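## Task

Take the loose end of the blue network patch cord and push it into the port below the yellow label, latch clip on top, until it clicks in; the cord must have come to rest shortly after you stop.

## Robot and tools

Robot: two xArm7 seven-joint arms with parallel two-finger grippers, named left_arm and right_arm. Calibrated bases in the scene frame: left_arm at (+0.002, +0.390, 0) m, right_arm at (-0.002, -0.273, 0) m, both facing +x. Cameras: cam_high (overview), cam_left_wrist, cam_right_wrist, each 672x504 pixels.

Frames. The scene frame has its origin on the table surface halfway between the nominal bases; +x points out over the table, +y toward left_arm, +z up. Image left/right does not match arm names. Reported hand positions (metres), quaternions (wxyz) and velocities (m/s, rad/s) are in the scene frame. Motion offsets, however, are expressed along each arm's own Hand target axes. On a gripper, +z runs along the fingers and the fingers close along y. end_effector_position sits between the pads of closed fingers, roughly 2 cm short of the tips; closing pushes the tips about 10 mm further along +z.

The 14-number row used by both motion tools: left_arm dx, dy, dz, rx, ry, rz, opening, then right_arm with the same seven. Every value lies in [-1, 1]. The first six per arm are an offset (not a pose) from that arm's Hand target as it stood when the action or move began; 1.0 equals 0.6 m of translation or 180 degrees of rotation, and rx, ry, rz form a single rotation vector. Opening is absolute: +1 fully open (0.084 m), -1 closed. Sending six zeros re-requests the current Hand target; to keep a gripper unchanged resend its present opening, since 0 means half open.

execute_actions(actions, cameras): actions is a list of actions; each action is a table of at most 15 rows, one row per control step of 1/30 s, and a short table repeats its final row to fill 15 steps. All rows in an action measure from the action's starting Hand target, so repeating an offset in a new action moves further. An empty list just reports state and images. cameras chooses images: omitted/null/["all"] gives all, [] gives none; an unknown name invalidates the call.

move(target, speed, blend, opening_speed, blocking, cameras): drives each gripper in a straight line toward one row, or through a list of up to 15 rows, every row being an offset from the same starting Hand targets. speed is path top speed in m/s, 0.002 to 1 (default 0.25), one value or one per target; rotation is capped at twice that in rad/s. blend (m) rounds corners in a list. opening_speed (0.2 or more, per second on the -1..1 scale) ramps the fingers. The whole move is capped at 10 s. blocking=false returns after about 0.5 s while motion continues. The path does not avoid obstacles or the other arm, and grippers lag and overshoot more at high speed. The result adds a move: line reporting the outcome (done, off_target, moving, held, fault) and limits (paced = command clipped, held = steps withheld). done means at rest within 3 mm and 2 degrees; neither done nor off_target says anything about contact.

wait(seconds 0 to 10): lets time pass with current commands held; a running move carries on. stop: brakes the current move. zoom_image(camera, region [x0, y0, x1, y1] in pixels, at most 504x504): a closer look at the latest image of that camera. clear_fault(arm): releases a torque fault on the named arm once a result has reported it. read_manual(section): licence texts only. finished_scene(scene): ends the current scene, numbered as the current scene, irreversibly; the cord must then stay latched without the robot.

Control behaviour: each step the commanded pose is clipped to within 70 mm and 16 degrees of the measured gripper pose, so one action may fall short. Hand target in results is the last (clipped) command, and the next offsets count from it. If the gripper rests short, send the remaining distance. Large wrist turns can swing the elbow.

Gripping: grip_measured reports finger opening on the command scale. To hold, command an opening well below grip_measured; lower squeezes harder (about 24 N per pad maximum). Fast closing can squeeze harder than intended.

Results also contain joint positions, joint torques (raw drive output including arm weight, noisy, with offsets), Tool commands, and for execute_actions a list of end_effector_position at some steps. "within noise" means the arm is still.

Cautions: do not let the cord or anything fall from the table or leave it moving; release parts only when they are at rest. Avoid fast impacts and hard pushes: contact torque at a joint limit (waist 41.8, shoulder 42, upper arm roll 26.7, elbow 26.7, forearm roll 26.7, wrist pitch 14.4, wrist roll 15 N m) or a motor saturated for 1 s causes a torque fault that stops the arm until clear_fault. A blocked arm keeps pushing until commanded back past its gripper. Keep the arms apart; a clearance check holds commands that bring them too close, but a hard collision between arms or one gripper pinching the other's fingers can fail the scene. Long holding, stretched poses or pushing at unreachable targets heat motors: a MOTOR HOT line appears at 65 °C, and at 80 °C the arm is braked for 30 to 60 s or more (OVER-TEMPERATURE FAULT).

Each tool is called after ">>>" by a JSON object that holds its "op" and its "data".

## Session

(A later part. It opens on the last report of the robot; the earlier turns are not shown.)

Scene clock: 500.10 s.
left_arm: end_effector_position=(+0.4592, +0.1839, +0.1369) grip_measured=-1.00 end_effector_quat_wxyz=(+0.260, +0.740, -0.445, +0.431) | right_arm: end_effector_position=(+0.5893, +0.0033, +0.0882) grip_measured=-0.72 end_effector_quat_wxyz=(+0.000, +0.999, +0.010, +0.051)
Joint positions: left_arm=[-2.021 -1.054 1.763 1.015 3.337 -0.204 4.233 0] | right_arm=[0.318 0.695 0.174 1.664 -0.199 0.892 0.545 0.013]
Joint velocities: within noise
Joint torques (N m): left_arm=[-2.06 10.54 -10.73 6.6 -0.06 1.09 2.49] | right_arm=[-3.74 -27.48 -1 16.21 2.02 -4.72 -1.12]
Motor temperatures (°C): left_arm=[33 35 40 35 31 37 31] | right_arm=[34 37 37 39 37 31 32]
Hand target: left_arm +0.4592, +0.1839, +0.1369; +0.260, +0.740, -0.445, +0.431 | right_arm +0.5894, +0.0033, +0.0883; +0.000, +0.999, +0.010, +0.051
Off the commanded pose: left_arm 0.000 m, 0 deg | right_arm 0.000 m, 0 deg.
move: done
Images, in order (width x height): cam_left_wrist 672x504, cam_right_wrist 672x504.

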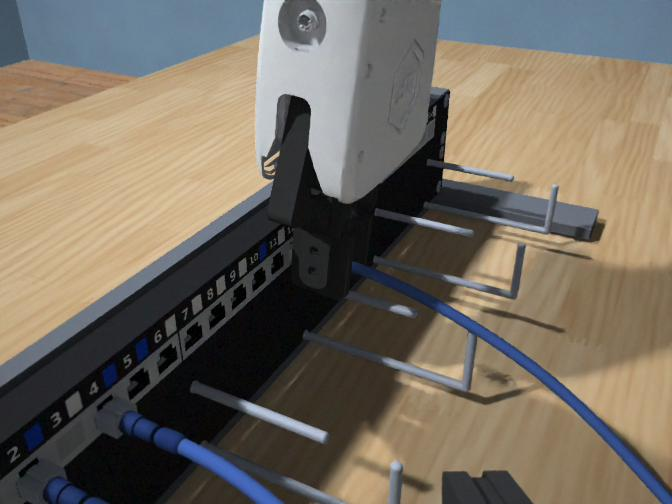

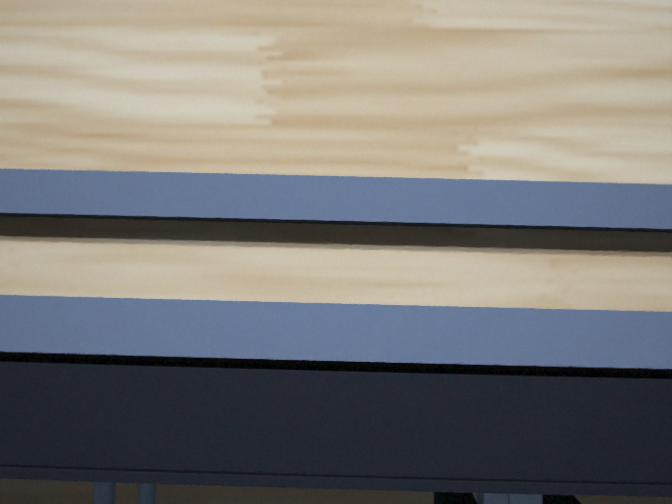

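>>> {"op": "move", "data": {"target": [0,0,0,0,0,0,-1, 0.0041,0.0001,0.0004,0,0,0,-1], "speed": 0.015, "cameras": ["cam_left_wrist","cam_right_wrist"]}}

>>> {"op": "zoom_image", "data": {"camera": "cam_left_wrist", "region": [266, 218, 346, 278]}}

>>> {"op": "zoom_image", "data": {"camera": "cam_right_wrist", "region": [400, 404, 600, 504]}}

Scene clock: 504.47 s.
left_arm: end_effector_position=(+0.4592, +0.1839, +0.1369) grip_measured=-1.00 end_effector_quat_wxyz=(+0.260, +0.740, -0.445, +0.431) | right_arm: end_effector_position=(+0.5918, +0.0033, +0.0883) grip_measured=-0.72 end_effector_quat_wxyz=(+0.000, +0.999, +0.010, +0.051)
Joint positions: left_arm=[-2.021 -1.054 1.763 1.015 3.337 -0.204 4.233 0] | right_arm=[0.317 0.703 0.174 1.677 -0.199 0.898 0.542 0.013]
Joint velocities: within noise
Joint torques (N m): left_arm=[-2.31 11.09 -10.64 6.42 -0.57 0.82 2.38] | right_arm=[-6.16 -30.29 -4.81 19.6 0.52 -7.68 -1]
Motor temperatures (°C): left_arm=[33 35 40 35 31 37 31] | right_arm=[34 37 37 40 37 32 32]
Hand target: left_arm +0.4592, +0.1839, +0.1369; +0.260, +0.740, -0.445, +0.431 | right_arm +0.5919, +0.0033, +0.0883; +0.000, +0.999, +0.010, +0.051
Off the commanded pose: left_arm 0.000 m, 0 deg | right_arm 0.000 m, 0 deg.
move: done
Images, in order (width x height): cam_left_wrist 672x504, cam_right_wrist 672x504.

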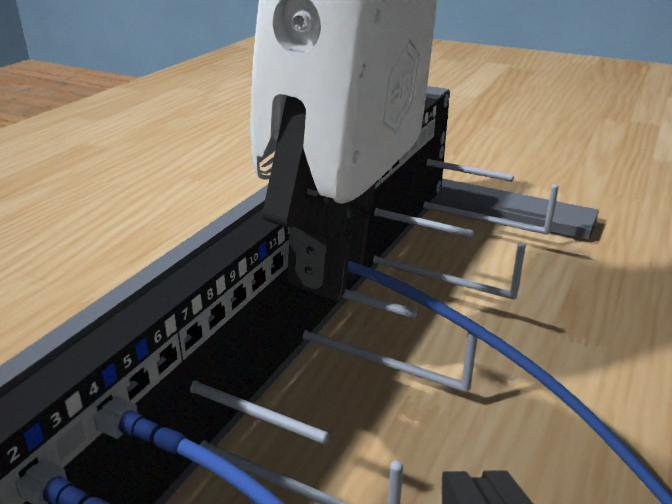

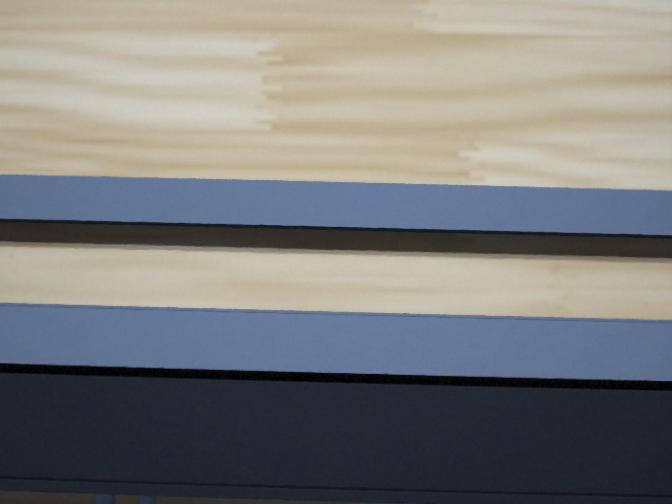

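Scaled by 6.300 from the camera's 672x504 image, which has a finer 960x720 frame.

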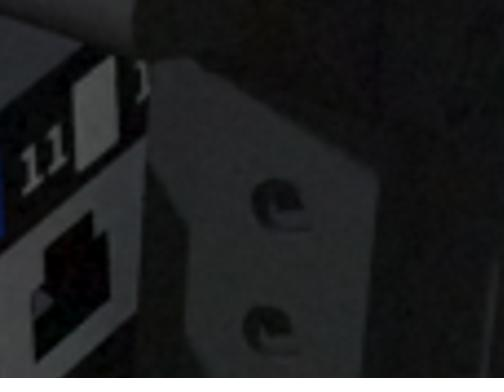

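Scaled by 2.520 from the camera's 672x504 image, which has a finer 960x720 frame.

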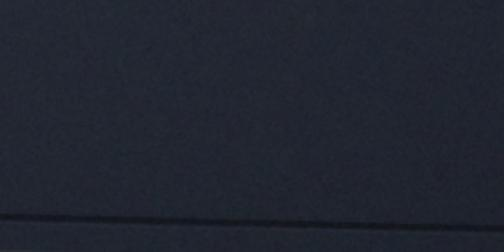

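>>> {"op": "move", "data": {"target": [0,0,0,0,0,0,-1, 0.0025,0,0.0003,0,0,0,-1], "speed": 0.015, "cameras": ["cam_left_wrist","cam_right_wrist"]}}

>>> {"op": "zoom_image", "data": {"camera": "cam_left_wrist", "region": [266, 218, 386, 308]}}

Scene clock: 513.00 s.
left_arm: end_effector_position=(+0.4592, +0.1839, +0.1369) grip_measured=-1.00 end_effector_quat_wxyz=(+0.260, +0.740, -0.445, +0.431) | right_arm: end_effector_position=(+0.5934, +0.0033, +0.0882) grip_measured=-0.72 end_effector_quat_wxyz=(+0.000, +0.999, +0.010, +0.051)
Joint positions: left_arm=[-2.021 -1.054 1.763 1.015 3.337 -0.204 4.233 0] | right_arm=[0.317 0.708 0.173 1.685 -0.199 0.901 0.541 0.013]
Joint velocities: within noise
Joint torques (N m): left_arm=[-2.04 10.68 -10.73 6.26 -0.36 0.98 2.41] | right_arm=[-6.14 -30.09 -4.91 19.6 1.4 -7.67 -1]
Motor temperatures (°C): left_arm=[33 35 40 35 31 37 31] | right_arm=[34 37 37 42 37 33 32]
Hand target: left_arm +0.4592, +0.1839, +0.1369; +0.260, +0.740, -0.445, +0.431 | right_arm +0.5934, +0.0033, +0.0882; +0.000, +0.999, +0.010, +0.051
Off the commanded pose: left_arm 0.000 m, 0 deg | right_arm 0.000 m, 0 deg.
move: done
Images, in order (width x height): cam_left_wrist 672x504, cam_right_wrist 672x504.

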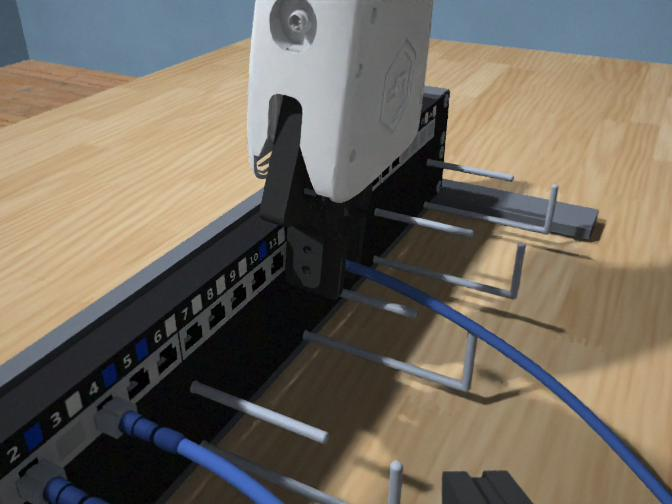

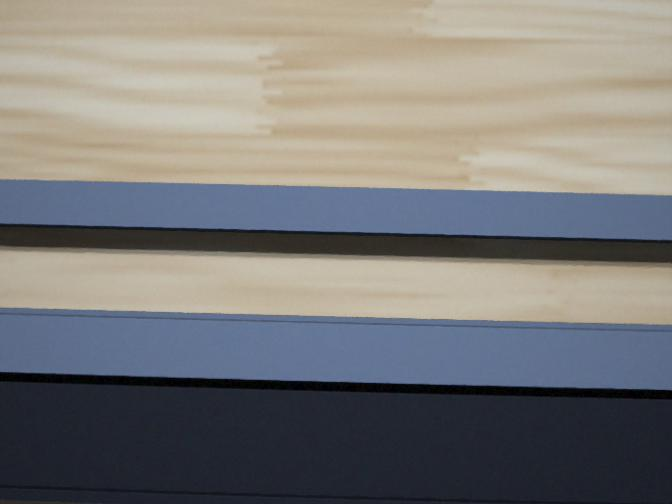

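Scaled by 4.200 from the camera's 672x504 image, which has a finer 960x720 frame.

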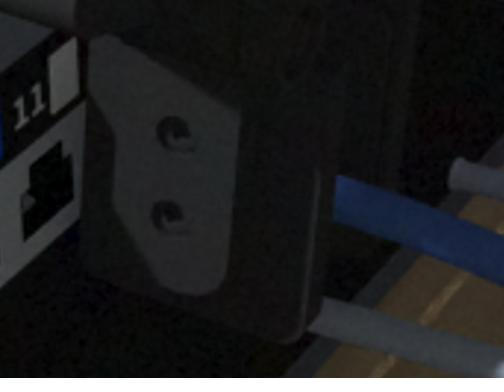

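>>> {"op": "move", "data": {"target": [0,0,0,0,0,0,-1, 0,0,0,0,0,0,-0.3], "speed": 0.05, "opening_speed": 0.5, "cameras": ["cam_left_wrist"]}}

>>> {"op": "zoom_image", "data": {"camera": "cam_left_wrist", "region": [266, 208, 386, 298]}}

Scene clock: 521.70 s.
left_arm: end_effector_position=(+0.4592, +0.1839, +0.1369) grip_measured=-1.00 end_effector_quat_wxyz=(+0.260, +0.740, -0.445, +0.431) | right_arm: end_effector_position=(+0.5934, +0.0033, +0.0882) grip_measured=-0.32 end_effector_quat_wxyz=(+0.000, +0.999, +0.010, +0.051)
Joint positions: left_arm=[-2.021 -1.054 1.763 1.015 3.337 -0.204 4.233 0] | right_arm=[0.317 0.708 0.173 1.685 -0.199 0.901 0.541 0.03]
Joint velocities: within noise
Joint torques (N m): left_arm=[-2.21 10.85 -10.9 5.86 -0.59 0.71 2.37] | right_arm=[3.4 -32.82 3.75 10.47 1 -1.28 -0.74]
Motor temperatures (°C): left_arm=[33 35 40 35 31 37 31] | right_arm=[34 37 37 44 37 34 32]
Hand target: left_arm +0.4592, +0.1839, +0.1369; +0.260, +0.740, -0.445, +0.431 | right_arm +0.5934, +0.0033, +0.0882; +0.000, +0.999, +0.010, +0.051
Off the commanded pose: left_arm 0.000 m, 0 deg | right_arm 0.000 m, 0 deg.
move: done
Images, in order (width x height): cam_left_wrist 672x504.

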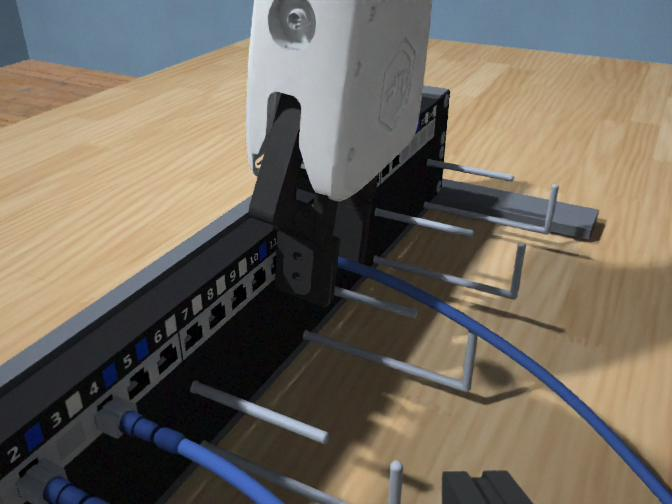

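Scaled by 4.200 from the camera's 672x504 image, which has a finer 960x720 frame.

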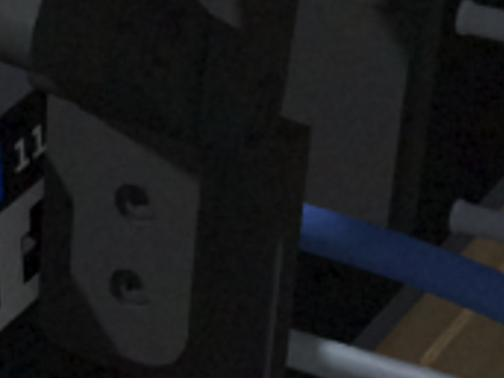

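>>> {"op": "move", "data": {"target": [0,0,0,0,0,0,-1, -0.01,0,-0.1,0,0,0,-0.3], "speed": 0.1, "cameras": ["cam_left_wrist", "cam_right_wrist"]}}

>>> {"op": "zoom_image", "data": {"camera": "cam_left_wrist", "region": [256, 208, 376, 298]}}

Scene clock: 525.50 s.
left_arm: end_effector_position=(+0.4592, +0.1839, +0.1369) grip_measured=-1.00 end_effector_quat_wxyz=(+0.260, +0.740, -0.445, +0.431) | right_arm: end_effector_position=(+0.5813, +0.0031, +0.1472) grip_measured=-0.32 end_effector_quat_wxyz=(+0.000, +0.999, +0.010, +0.051)
Joint positions: left_arm=[-2.021 -1.054 1.763 1.015 3.337 -0.204 4.233 0] | right_arm=[0.314 0.598 0.188 1.68 -0.178 1.005 0.534 0.03]
Joint velocities: within noise
Joint torques (N m): left_arm=[-1.44 11.54 -10.91 6.09 -0.9 0.96 2.34] | right_arm=[-3.68 -33.44 4.69 13.18 2.88 -0.86 -1.04]
Motor temperatures (°C): left_arm=[33 35 40 35 31 37 31] | right_arm=[34 38 37 42 37 33 32]
Hand target: left_arm +0.4592, +0.1839, +0.1369; +0.260, +0.740, -0.445, +0.431 | right_arm +0.5813, +0.0031, +0.1473; +0.000, +0.999, +0.010, +0.051
Off the commanded pose: left_arm 0.000 m, 0 deg | right_arm 0.000 m, 0 deg.
move: done
Images, in order (width x height): cam_left_wrist 672x504, cam_right_wrist 672x504.

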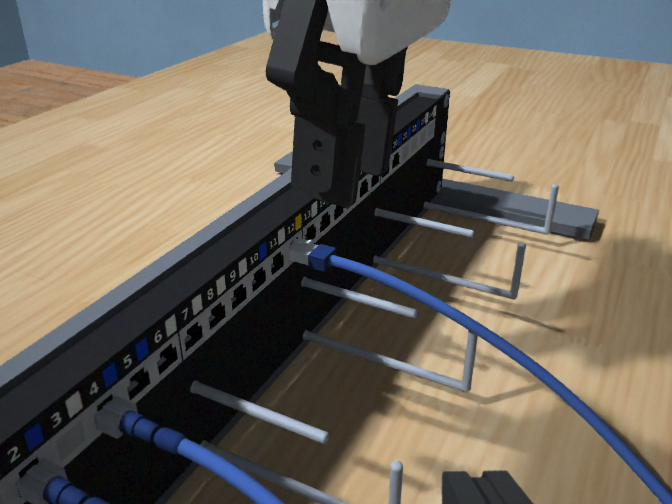

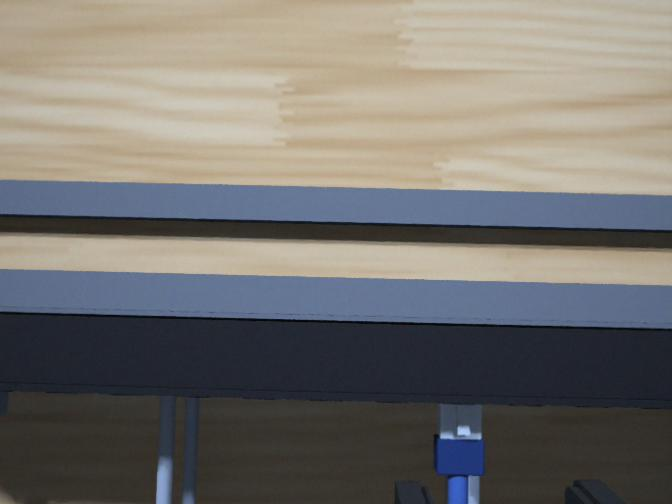

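Scaled by 4.200 from the camera's 672x504 image, which has a finer 960x720 frame.

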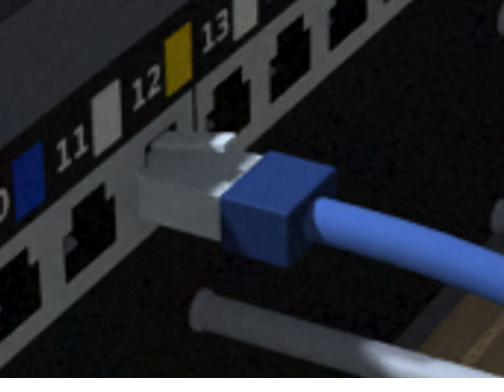

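>>> {"op": "zoom_image", "data": {"camera": "cam_left_wrist", "region": [84, 376, 204, 466]}}

>>> {"op": "zoom_image", "data": {"camera": "cam_right_wrist", "region": [400, 384, 540, 504]}}

>>> {"op": "zoom_image", "data": {"camera": "cam_left_wrist", "region": [276, 218, 356, 278]}}

Scaled by 4.200 from the camera's 672x504 image, which has a finer 960x720 frame.

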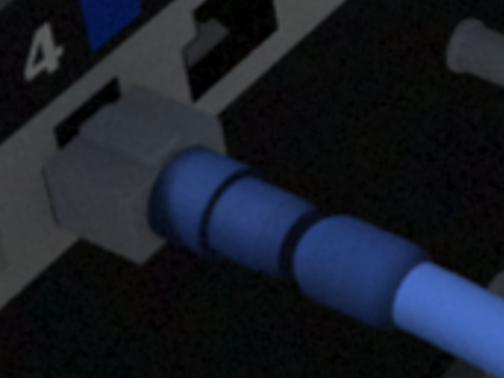

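Scaled by 3.600 from the camera's 672x504 image, which has a finer 960x720 frame.

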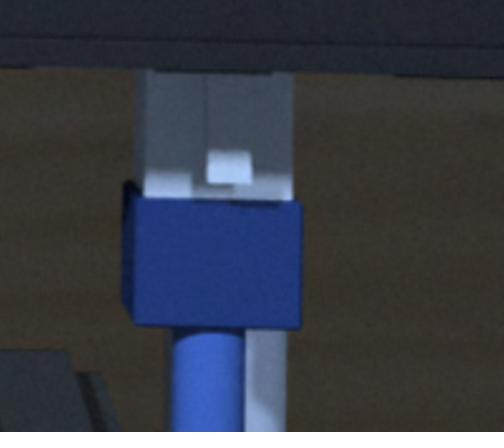

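Scaled by 6.300 from the camera's 672x504 image, which has a finer 960x720 frame.

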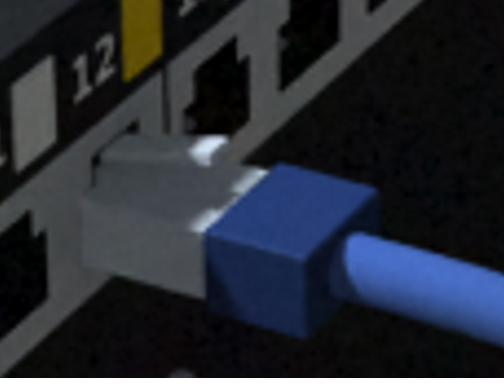

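>>> {"op": "move", "data": {"target": [[0,0,0,0,0,0,-1, -0.0237,-0.0015,-0.0024,0,-0.0328,0.006,-0.3],[0,0,0,0,0,0,-1, -0.0336,-0.0015,0.0949,0,-0.0328,0.006,-0.3]], "speed": 0.08, "cameras": ["cam_left_wrist", "cam_right_wrist"]}}

>>> {"op": "zoom_image", "data": {"camera": "cam_left_wrist", "region": [266, 208, 386, 298]}}

>>> {"op": "zoom_image", "data": {"camera": "cam_right_wrist", "region": [400, 354, 600, 504]}}

Scene clock: 556.47 s.
left_arm: end_effector_position=(+0.4592, +0.1839, +0.1369) grip_measured=-1.00 end_effector_quat_wxyz=(+0.260, +0.740, -0.445, +0.431) | right_arm: end_effector_position=(+0.5670, +0.0037, +0.0887) grip_measured=-0.32 end_effector_quat_wxyz=(+0.000, +1.000, +0.001, +0.000)
Joint positions: left_arm=[-2.021 -1.054 1.763 1.015 3.337 -0.204 4.233 0] | right_arm=[0.308 0.696 0.194 1.688 -0.147 1.007 0.535 0.03]
Joint velocities: within noise
Joint torques (N m): left_arm=[-1.19 11.45 -10.68 5.97 -0.62 0.83 2.29] | right_arm=[3.53 -25.25 -0.26 9.72 -2.63 -3.31 1.13]
Motor temperatures (°C): left_arm=[33 35 40 34 31 37 31] | right_arm=[34 38 37 40 37 32 32]
Hand target: left_arm +0.4592, +0.1839, +0.1369; +0.260, +0.740, -0.445, +0.431 | right_arm +0.5670, +0.0037, +0.0886; +0.000, +1.000, +0.001, -0.001
Off the commanded pose: left_arm 0.000 m, 0 deg | right_arm 0.000 m, 0 deg.
move: done
Images, in order (width x height): cam_left_wrist 672x504, cam_right_wrist 672x504.

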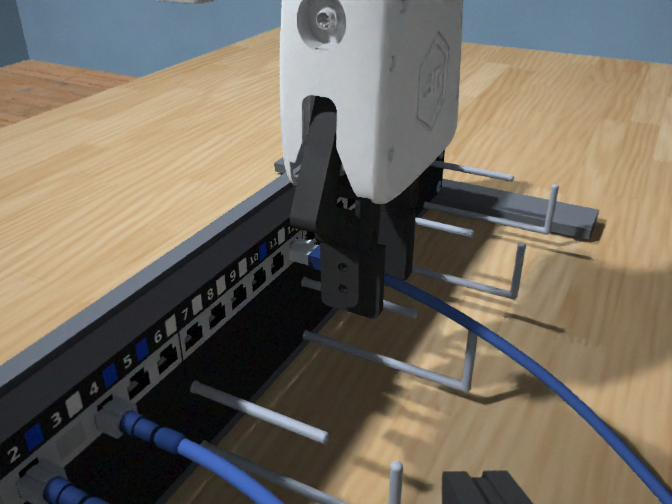

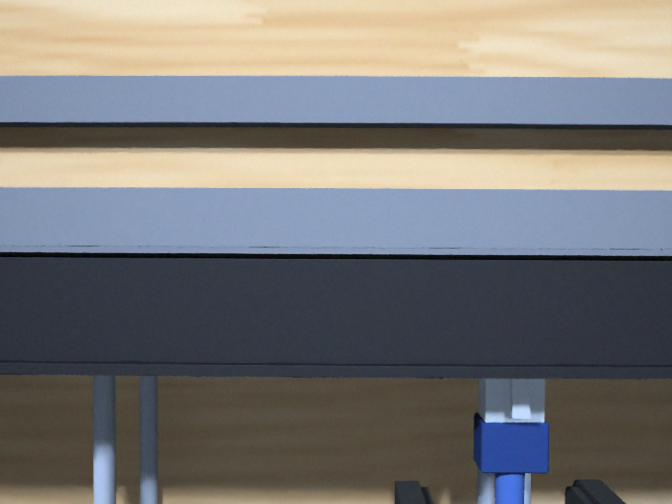

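Scaled by 4.200 from the camera's 672x504 image, which has a finer 960x720 frame.

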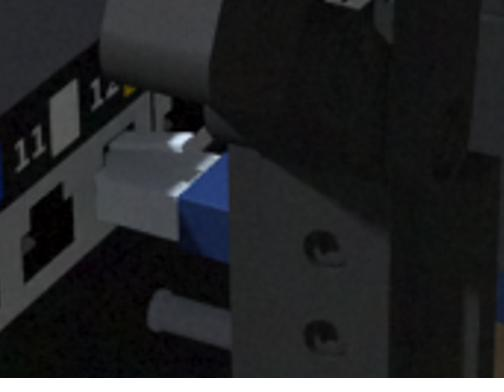

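Scaled by 2.520 from the camera's 672x504 image, which has a finer 960x720 frame.

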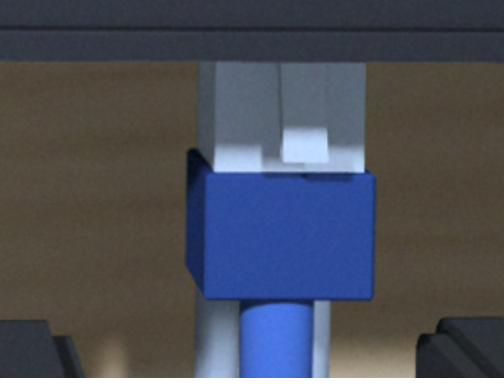

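>>> {"op": "move", "data": {"target": [[0,0,0,0,0,0,-1, 0,0,0,0,0,0,-1],[0,0,0,0,0,0,-1, 0.0083,0,0,0,0,0,-1]], "speed": 0.03, "opening_speed": 0.6, "cameras": ["cam_left_wrist", "cam_right_wrist"]}}

>>> {"op": "zoom_image", "data": {"camera": "cam_right_wrist", "region": [400, 354, 600, 504]}}

Scene clock: 565.77 s.
left_arm: end_effector_position=(+0.4592, +0.1839, +0.1369) grip_measured=-1.00 end_effector_quat_wxyz=(+0.260, +0.740, -0.445, +0.431) | right_arm: end_effector_position=(+0.5719, +0.0038, +0.0886) grip_measured=-0.88 end_effector_quat_wxyz=(+0.000, +1.000, +0.001, -0.001)
Joint positions: left_arm=[-2.021 -1.054 1.763 1.015 3.337 -0.204 4.233 0] | right_arm=[0.308 0.712 0.193 1.715 -0.147 1.018 0.531 0.005]
Joint velocities: within noise
Joint torques (N m): left_arm=[-0.87 11.6 -11.09 6.07 -0.93 0.92 2.37] | right_arm=[-5.27 -30.96 -4.38 20.44 -3.89 -8.28 -1.03]
Motor temperatures (°C): left_arm=[33 35 40 34 31 37 30] | right_arm=[34 38 37 39 37 32 32]
Hand target: left_arm +0.4592, +0.1839, +0.1369; +0.260, +0.740, -0.445, +0.431 | right_arm +0.5720, +0.0037, +0.0886; +0.000, +1.000, +0.001, -0.001
Off the commanded pose: left_arm 0.000 m, 0 deg | right_arm 0.000 m, 0 deg.
move: done
Images, in order (width x height): cam_left_wrist 672x504, cam_right_wrist 672x504.

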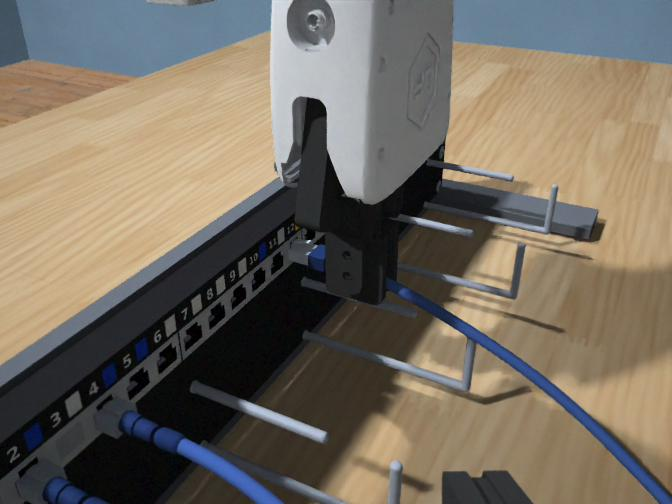

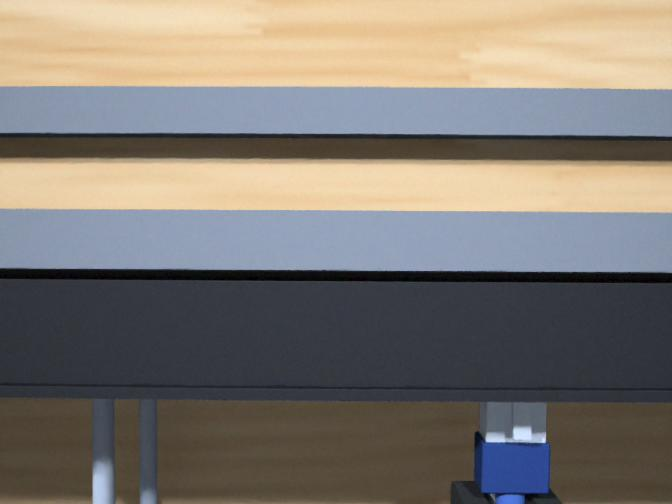

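Scaled by 2.520 from the camera's 672x504 image, which has a finer 960x720 frame.

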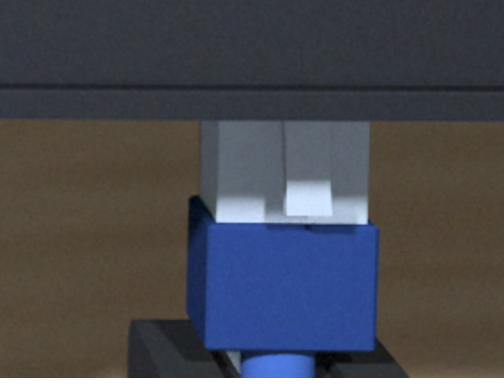

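>>> {"op": "move", "data": {"target": [0,0,0,0,0,0,-1, 0.0025,0,0,0,0,0,-1], "speed": 0.01, "cameras": ["cam_right_wrist"]}}

>>> {"op": "zoom_image", "data": {"camera": "cam_right_wrist", "region": [400, 354, 600, 504]}}

Scene clock: 586.37 s.
left_arm: end_effector_position=(+0.4592, +0.1839, +0.1369) grip_measured=-1.00 end_effector_quat_wxyz=(+0.260, +0.740, -0.445, +0.431) | right_arm: end_effector_position=(+0.5735, +0.0036, +0.0886) grip_measured=-0.88 end_effector_quat_wxyz=(+0.000, +1.000, +0.001, -0.001)
Joint positions: left_arm=[-2.021 -1.054 1.763 1.015 3.337 -0.204 4.233 0] | right_arm=[0.308 0.717 0.192 1.724 -0.147 1.022 0.529 0.005]
Joint velocities: within noise
Joint torques (N m): left_arm=[-1.04 11.63 -10.82 5.8 -1.4 0.86 2.29] | right_arm=[-3.39 -31.4 -4.69 20.07 -4.35 -8.32 -1.04]
Motor temperatures (°C): left_arm=[33 35 40 34 31 37 30] | right_arm=[34 38 37 42 37 35 32]
Hand target: left_arm +0.4592, +0.1839, +0.1369; +0.260, +0.740, -0.445, +0.431 | right_arm +0.5735, +0.0037, +0.0886; +0.000, +1.000, +0.001, -0.001
Off the commanded pose: left_arm 0.000 m, 0 deg | right_arm 0.000 m, 0 deg.
move: done
Images, in order (width x height): cam_right_wrist 672x504.

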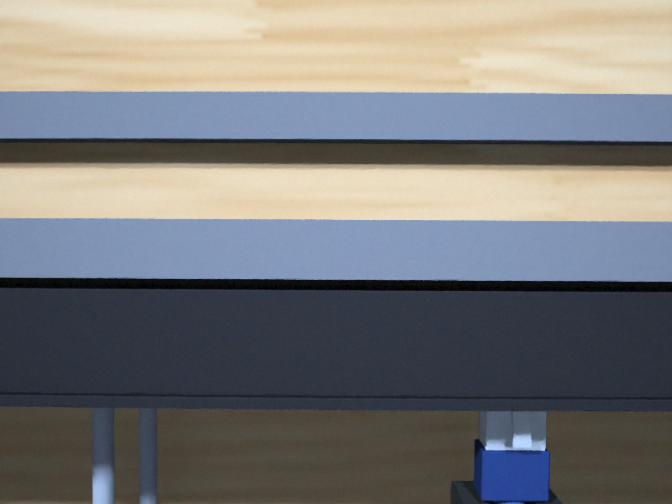

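Scaled by 2.520 from the camera's 672x504 image, which has a finer 960x720 frame.

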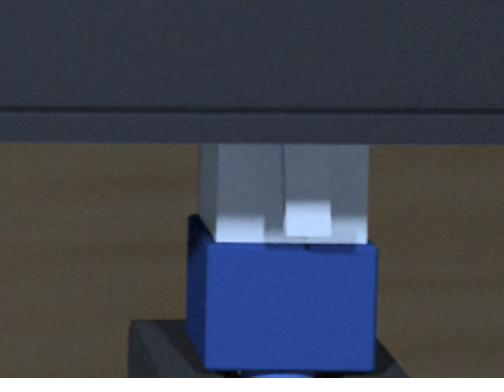

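>>> {"op": "move", "data": {"target": [0,0,0,0,0,0,-1, 0.0025,0,0,0,0,0,-1], "speed": 0.01, "cameras": ["cam_right_wrist"]}}

>>> {"op": "zoom_image", "data": {"camera": "cam_right_wrist", "region": [400, 354, 600, 504]}}

Scene clock: 595.37 s.
left_arm: end_effector_position=(+0.4592, +0.1839, +0.1369) grip_measured=-1.00 end_effector_quat_wxyz=(+0.260, +0.740, -0.445, +0.431) | right_arm: end_effector_position=(+0.5750, +0.0037, +0.0886) grip_measured=-0.88 end_effector_quat_wxyz=(+0.000, +1.000, +0.001, +0.000)
Joint positions: left_arm=[-2.021 -1.054 1.763 1.015 3.337 -0.204 4.233 0] | right_arm=[0.308 0.722 0.192 1.732 -0.148 1.025 0.528 0.005]
Joint velocities: within noise
Joint torques (N m): left_arm=[-0.66 12.18 -11.24 5.79 -1.06 0.83 2.16] | right_arm=[-0.4 -31.01 -5.11 20.34 -4.26 -8.92 -1.21]
Motor temperatures (°C): left_arm=[33 35 40 34 31 37 30] | right_arm=[34 38 37 44 37 36 32]
Hand target: left_arm +0.4592, +0.1839, +0.1369; +0.260, +0.740, -0.445, +0.431 | right_arm +0.5750, +0.0037, +0.0886; +0.000, +1.000, +0.001, -0.001
Off the commanded pose: left_arm 0.000 m, 0 deg | right_arm 0.000 m, 0 deg.
move: done
Images, in order (width x height): cam_right_wrist 672x504.

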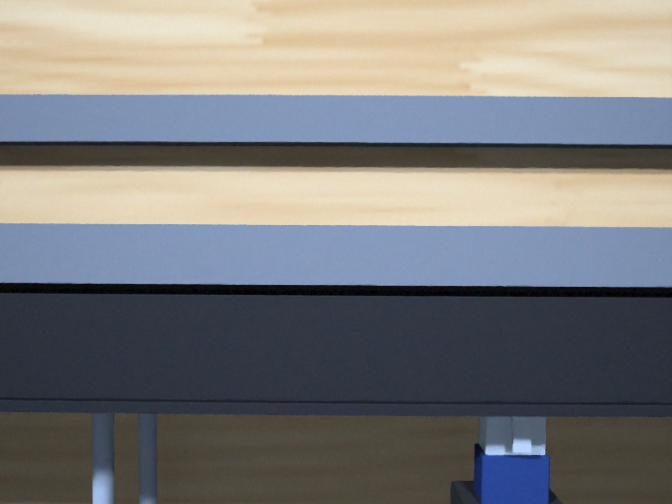

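Scaled by 2.520 from the camera's 672x504 image, which has a finer 960x720 frame.

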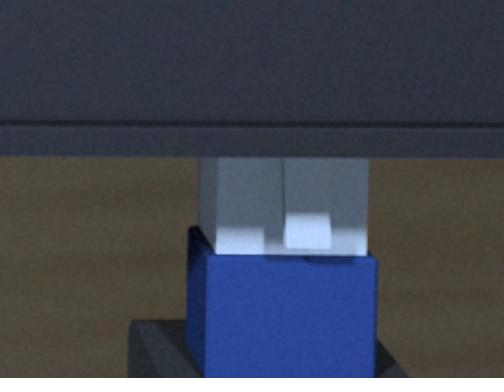

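>>> {"op": "move", "data": {"target": [0,0,0,0,0,0,-1, 0.0025,0,0,0,0,0,-1], "speed": 0.01, "cameras": ["cam_right_wrist"]}}

>>> {"op": "zoom_image", "data": {"camera": "cam_right_wrist", "region": [400, 354, 600, 504]}}

Scene clock: 600.40 s.
left_arm: end_effector_position=(+0.4592, +0.1839, +0.1369) grip_measured=-1.00 end_effector_quat_wxyz=(+0.260, +0.740, -0.445, +0.431) | right_arm: end_effector_position=(+0.5765, +0.0037, +0.0886) grip_measured=-0.88 end_effector_quat_wxyz=(+0.000, +1.000, +0.001, -0.001)
Joint positions: left_arm=[-2.021 -1.054 1.763 1.015 3.337 -0.204 4.233 0] | right_arm=[0.308 0.727 0.191 1.741 -0.148 1.029 0.527 0.005]
Joint velocities: within noise
Joint torques (N m): left_arm=[-0.17 12.53 -11.17 5.78 -1.27 0.93 2.01] | right_arm=[-2.35 -30.71 -6.99 20.75 -5.04 -8.65 -1.06]
Motor temperatures (°C): left_arm=[33 35 40 34 31 37 30] | right_arm=[34 38 37 45 37 36 32]
Hand target: left_arm +0.4592, +0.1839, +0.1369; +0.260, +0.740, -0.445, +0.431 | right_arm +0.5765, +0.0037, +0.0886; +0.000, +1.000, +0.001, -0.001
Off the commanded pose: left_arm 0.000 m, 0 deg | right_arm 0.000 m, 0 deg.
move: done
Images, in order (width x height): cam_right_wrist 672x504.

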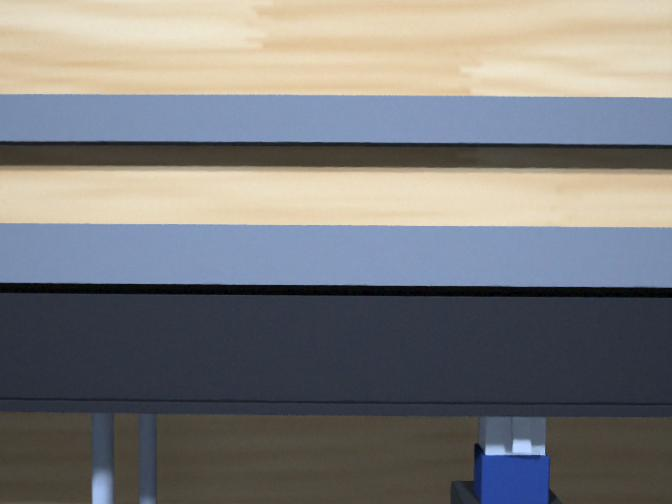

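Scaled by 2.520 from the camera's 672x504 image, which has a finer 960x720 frame.

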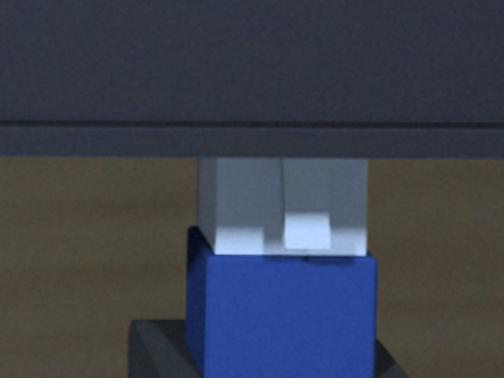

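>>> {"op": "move", "data": {"target": [0,0,0,0,0,0,-1, 0.0033,0,0,0,0,0,-1], "speed": 0.01, "cameras": ["cam_right_wrist"]}}

>>> {"op": "zoom_image", "data": {"camera": "cam_right_wrist", "region": [400, 354, 600, 504]}}

Scene clock: 605.83 s.
left_arm: end_effector_position=(+0.4592, +0.1839, +0.1369) grip_measured=-1.00 end_effector_quat_wxyz=(+0.260, +0.740, -0.445, +0.431) | right_arm: end_effector_position=(+0.5785, +0.0037, +0.0886) grip_measured=-0.88 end_effector_quat_wxyz=(+0.000, +1.000, +0.001, -0.001)
Joint positions: left_arm=[-2.021 -1.054 1.763 1.015 3.337 -0.204 4.233 0] | right_arm=[0.308 0.734 0.191 1.753 -0.148 1.033 0.525 0.005]
Joint velocities: within noise
Joint torques (N m): left_arm=[-0.41 12.3 -11.12 5.87 -1.38 1.03 2.08] | right_arm=[-3.02 -30.76 -8.03 19.69 -5.02 -9.74 -1.11]
Motor temperatures (°C): left_arm=[33 35 40 34 31 37 30] | right_arm=[34 38 37 46 37 36 32]
Hand target: left_arm +0.4592, +0.1839, +0.1369; +0.260, +0.740, -0.445, +0.431 | right_arm +0.5785, +0.0037, +0.0886; +0.000, +1.000, +0.001, -0.001
Off the commanded pose: left_arm 0.000 m, 0 deg | right_arm 0.000 m, 0 deg.
move: done
Images, in order (width x height): cam_right_wrist 672x504.

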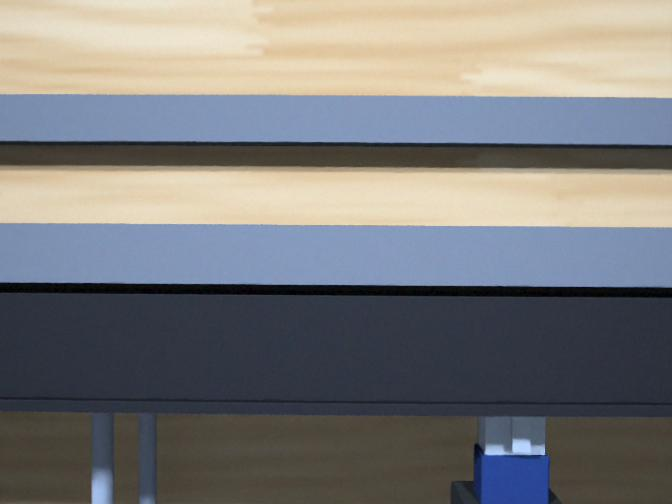

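Scaled by 2.520 from the camera's 672x504 image, which has a finer 960x720 frame.

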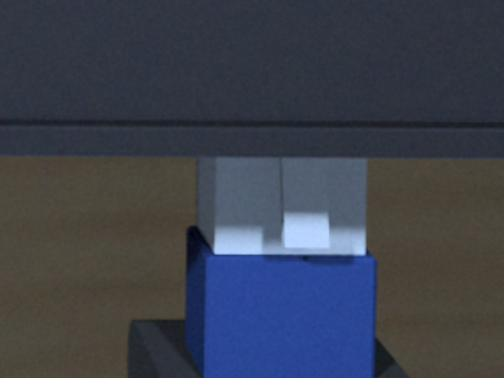

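>>> {"op": "move", "data": {"target": [[0,0,0,0,0,0,-1, -0.006,0,0,0,0,0,-1],[0,0,0,0,0,0,-1, -0.006,0,0,0,0,0,-0.88],[0,0,0,0,0,0,-1, -0.015,0,0,0,0,0,-0.88]], "speed": 0.02, "cameras": ["cam_left_wrist","cam_right_wrist"]}}

>>> {"op": "zoom_image", "data": {"camera": "cam_right_wrist", "region": [400, 354, 600, 504]}}

>>> {"op": "zoom_image", "data": {"camera": "cam_left_wrist", "region": [276, 218, 356, 278]}}

Scene clock: 617.40 s.
left_arm: end_effector_position=(+0.4592, +0.1839, +0.1369) grip_measured=-1.00 end_effector_quat_wxyz=(+0.260, +0.740, -0.445, +0.431) | right_arm: end_effector_position=(+0.5695, +0.0037, +0.0886) grip_measured=-0.88 end_effector_quat_wxyz=(+0.000, +1.000, +0.001, +0.000)
Joint positions: left_arm=[-2.021 -1.054 1.763 1.015 3.337 -0.204 4.233 0] | right_arm=[0.308 0.704 0.193 1.701 -0.147 1.012 0.533 0.005]
Joint velocities: within noise
Joint torques (N m): left_arm=[-0.22 12.84 -11.31 5.53 -1.61 0.93 2.05] | right_arm=[4.21 -29.7 13.58 2.87 4.98 3.58 1.02]
Motor temperatures (°C): left_arm=[33 35 40 34 31 37 30] | right_arm=[34 38 37 45 37 37 32]
Hand target: left_arm +0.4592, +0.1839, +0.1369; +0.260, +0.740, -0.445, +0.431 | right_arm +0.5695, +0.0037, +0.0886; +0.000, +1.000, +0.001, -0.001
Off the commanded pose: left_arm 0.000 m, 0 deg | right_arm 0.000 m, 0 deg.
move: done
Images, in order (width x height): cam_left_wrist 672x504, cam_right_wrist 672x504.

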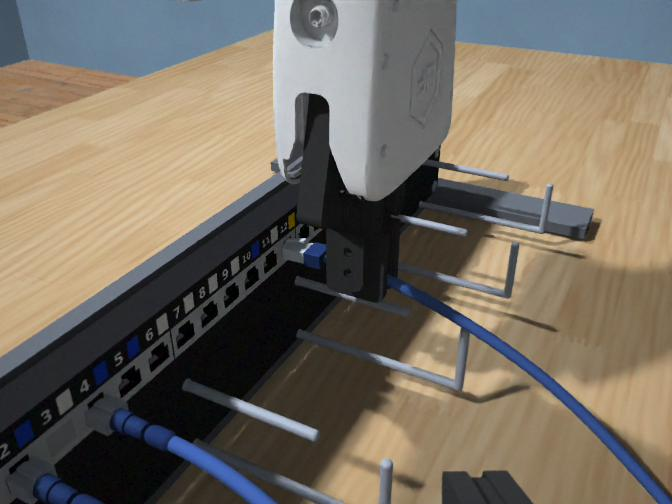

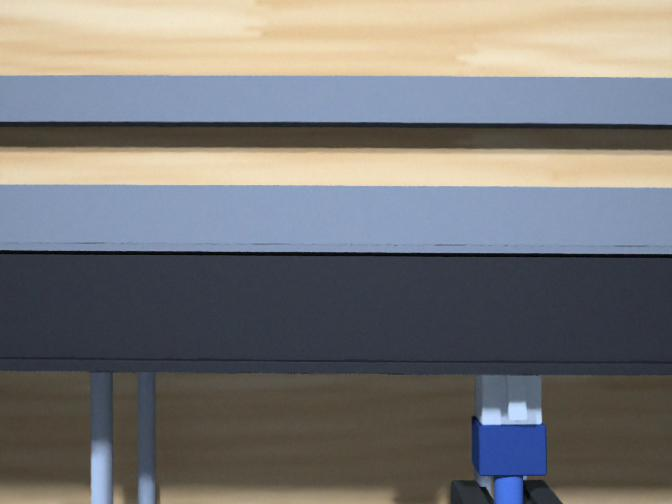

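Scaled by 2.520 from the camera's 672x504 image, which has a finer 960x720 frame.

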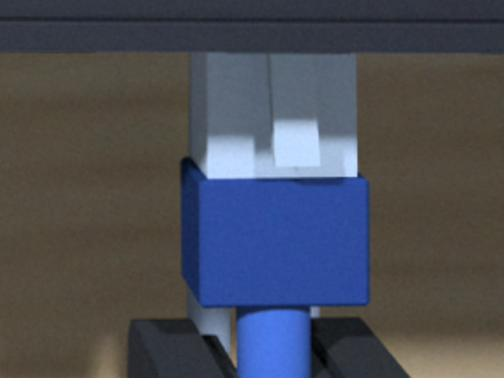

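Scaled by 6.300 from the camera's 672x504 image, which has a finer 960x720 frame.

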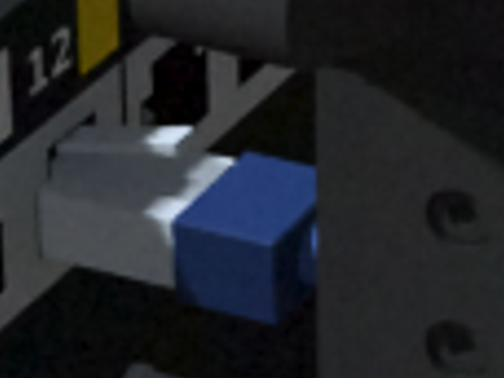

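>>> {"op": "move", "data": {"target": [0,0,0,0,0,0,-1, -0.005,0,0,0,0,0,-0.88], "speed": 0.02, "cameras": ["cam_left_wrist","cam_right_wrist"]}}

>>> {"op": "zoom_image", "data": {"camera": "cam_right_wrist", "region": [400, 354, 600, 504]}}

>>> {"op": "zoom_image", "data": {"camera": "cam_left_wrist", "region": [276, 218, 356, 278]}}

Scene clock: 627.47 s.
left_arm: end_effector_position=(+0.4592, +0.1839, +0.1369) grip_measured=-1.00 end_effector_quat_wxyz=(+0.260, +0.740, -0.445, +0.431) | right_arm: end_effector_position=(+0.5665, +0.0037, +0.0886) grip_measured=-0.88 end_effector_quat_wxyz=(+0.000, +1.000, +0.001, +0.000)
Joint positions: left_arm=[-2.021 -1.054 1.763 1.015 3.337 -0.204 4.233 0] | right_arm=[0.308 0.694 0.194 1.685 -0.146 1.006 0.535 0.005]
Joint velocities: within noise
Joint torques (N m): left_arm=[0.16 12.8 -11.29 5.56 -1.74 1 2.05] | right_arm=[1.95 -29.37 13.64 2.29 4.93 3.37 0.97]
Motor temperatures (°C): left_arm=[33 35 40 34 31 37 30] | right_arm=[34 38 38 40 37 36 32]
Hand target: left_arm +0.4592, +0.1839, +0.1369; +0.260, +0.740, -0.445, +0.431 | right_arm +0.5665, +0.0037, +0.0886; +0.000, +1.000, +0.001, -0.001
Off the commanded pose: left_arm 0.000 m, 0 deg | right_arm 0.000 m, 0 deg.
move: done
Images, in order (width x height): cam_left_wrist 672x504, cam_right_wrist 672x504.

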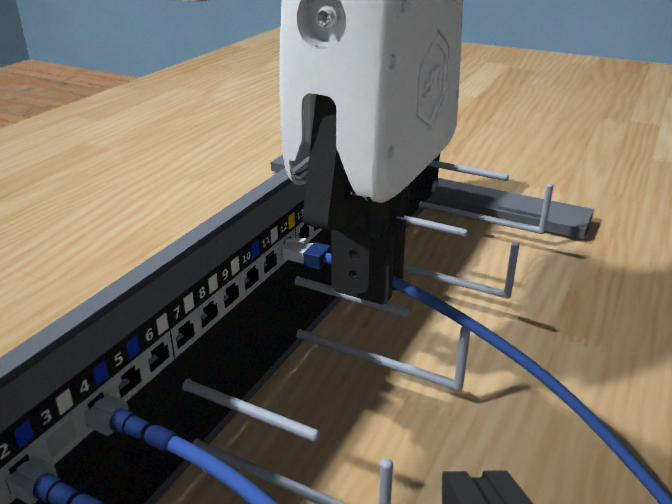

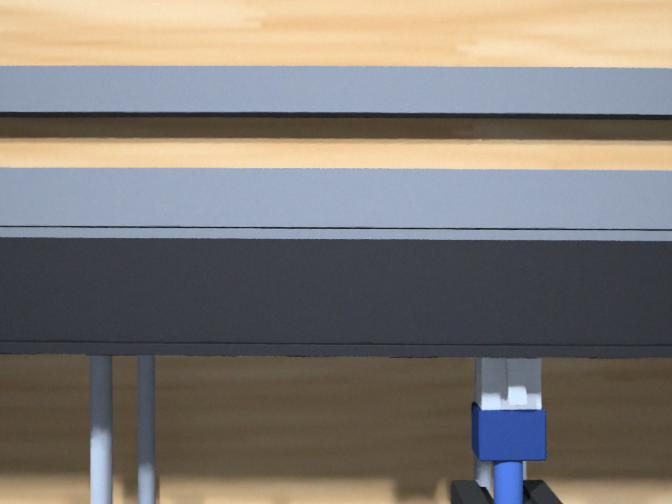

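Scaled by 2.520 from the camera's 672x504 image, which has a finer 960x720 frame.

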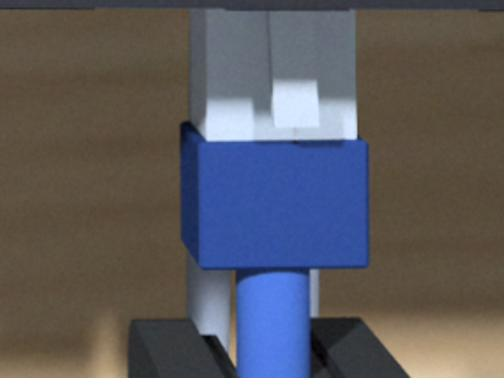

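Scaled by 6.300 from the camera's 672x504 image, which has a finer 960x720 frame.

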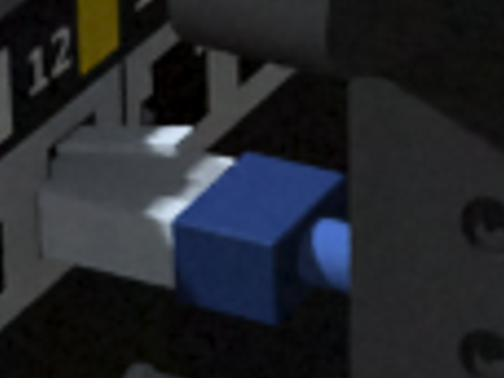

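>>> {"op": "move", "data": {"target": [[0,0,0,0,0,0,-1, 0.0092,0,0,0,0,0,-0.88],[0,0,0,0,0,0,-1, 0.0075,0,0,0,0,0,-0.88],[0,0,0,0,0,0,-1, 0.0075,0,0,0,0,0,-0.3]], "speed": 0.02, "opening_speed": 0.5, "cameras": ["cam_left_wrist","cam_right_wrist"]}}

>>> {"op": "zoom_image", "data": {"camera": "cam_left_wrist", "region": [276, 218, 356, 278]}}

Scene clock: 634.57 s.
left_arm: end_effector_position=(+0.4592, +0.1839, +0.1369) grip_measured=-1.00 end_effector_quat_wxyz=(+0.260, +0.740, -0.445, +0.431) | right_arm: end_effector_position=(+0.5710, +0.0037, +0.0886) grip_measured=-0.32 end_effector_quat_wxyz=(+0.000, +1.000, +0.001, -0.001)
Joint positions: left_arm=[-2.021 -1.054 1.763 1.015 3.337 -0.204 4.233 0] | right_arm=[0.308 0.709 0.193 1.71 -0.147 1.016 0.532 0.03]
Joint velocities: within noise
Joint torques (N m): left_arm=[0.37 12.72 -11.3 5.4 -2.02 0.89 2.06] | right_arm=[3.54 -25.67 4.88 9.58 1.24 -0.69 0.54]
Motor temperatures (°C): left_arm=[33 35 40 34 31 37 30] | right_arm=[34 38 38 39 37 35 32]
Hand target: left_arm +0.4592, +0.1839, +0.1369; +0.260, +0.740, -0.445, +0.431 | right_arm +0.5710, +0.0037, +0.0886; +0.000, +1.000, +0.001, -0.001
Off the commanded pose: left_arm 0.000 m, 0 deg | right_arm 0.000 m, 0 deg.
move: done
Images, in order (width x height): cam_left_wrist 672x504, cam_right_wrist 672x504.

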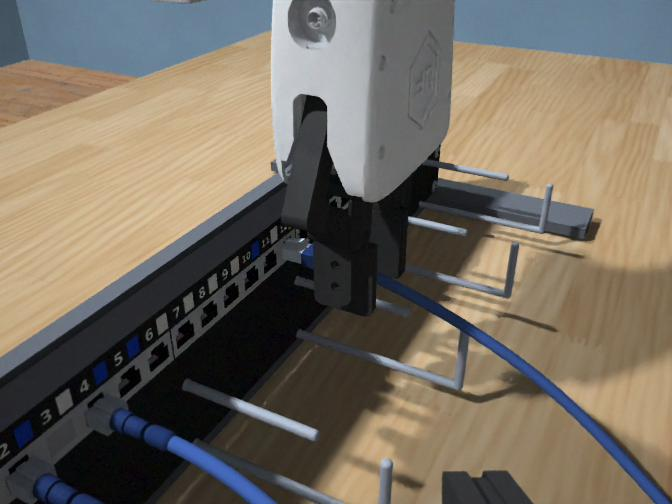

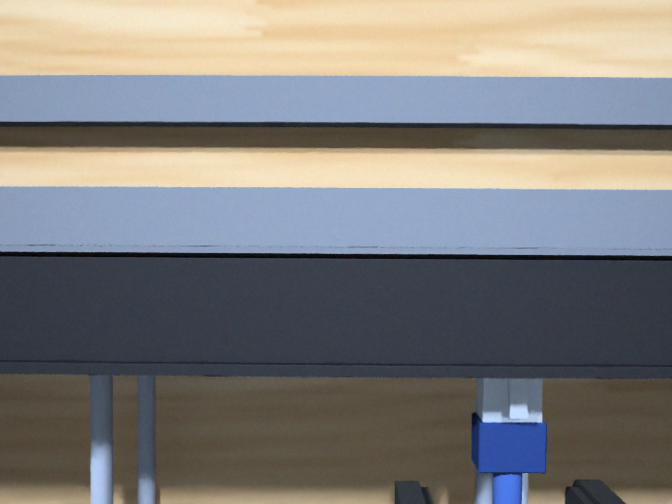

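Scaled by 6.300 from the camera's 672x504 image, which has a finer 960x720 frame.

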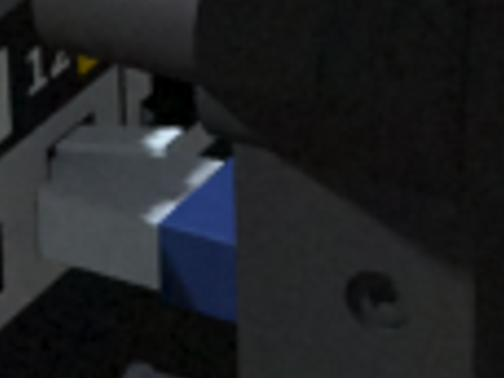

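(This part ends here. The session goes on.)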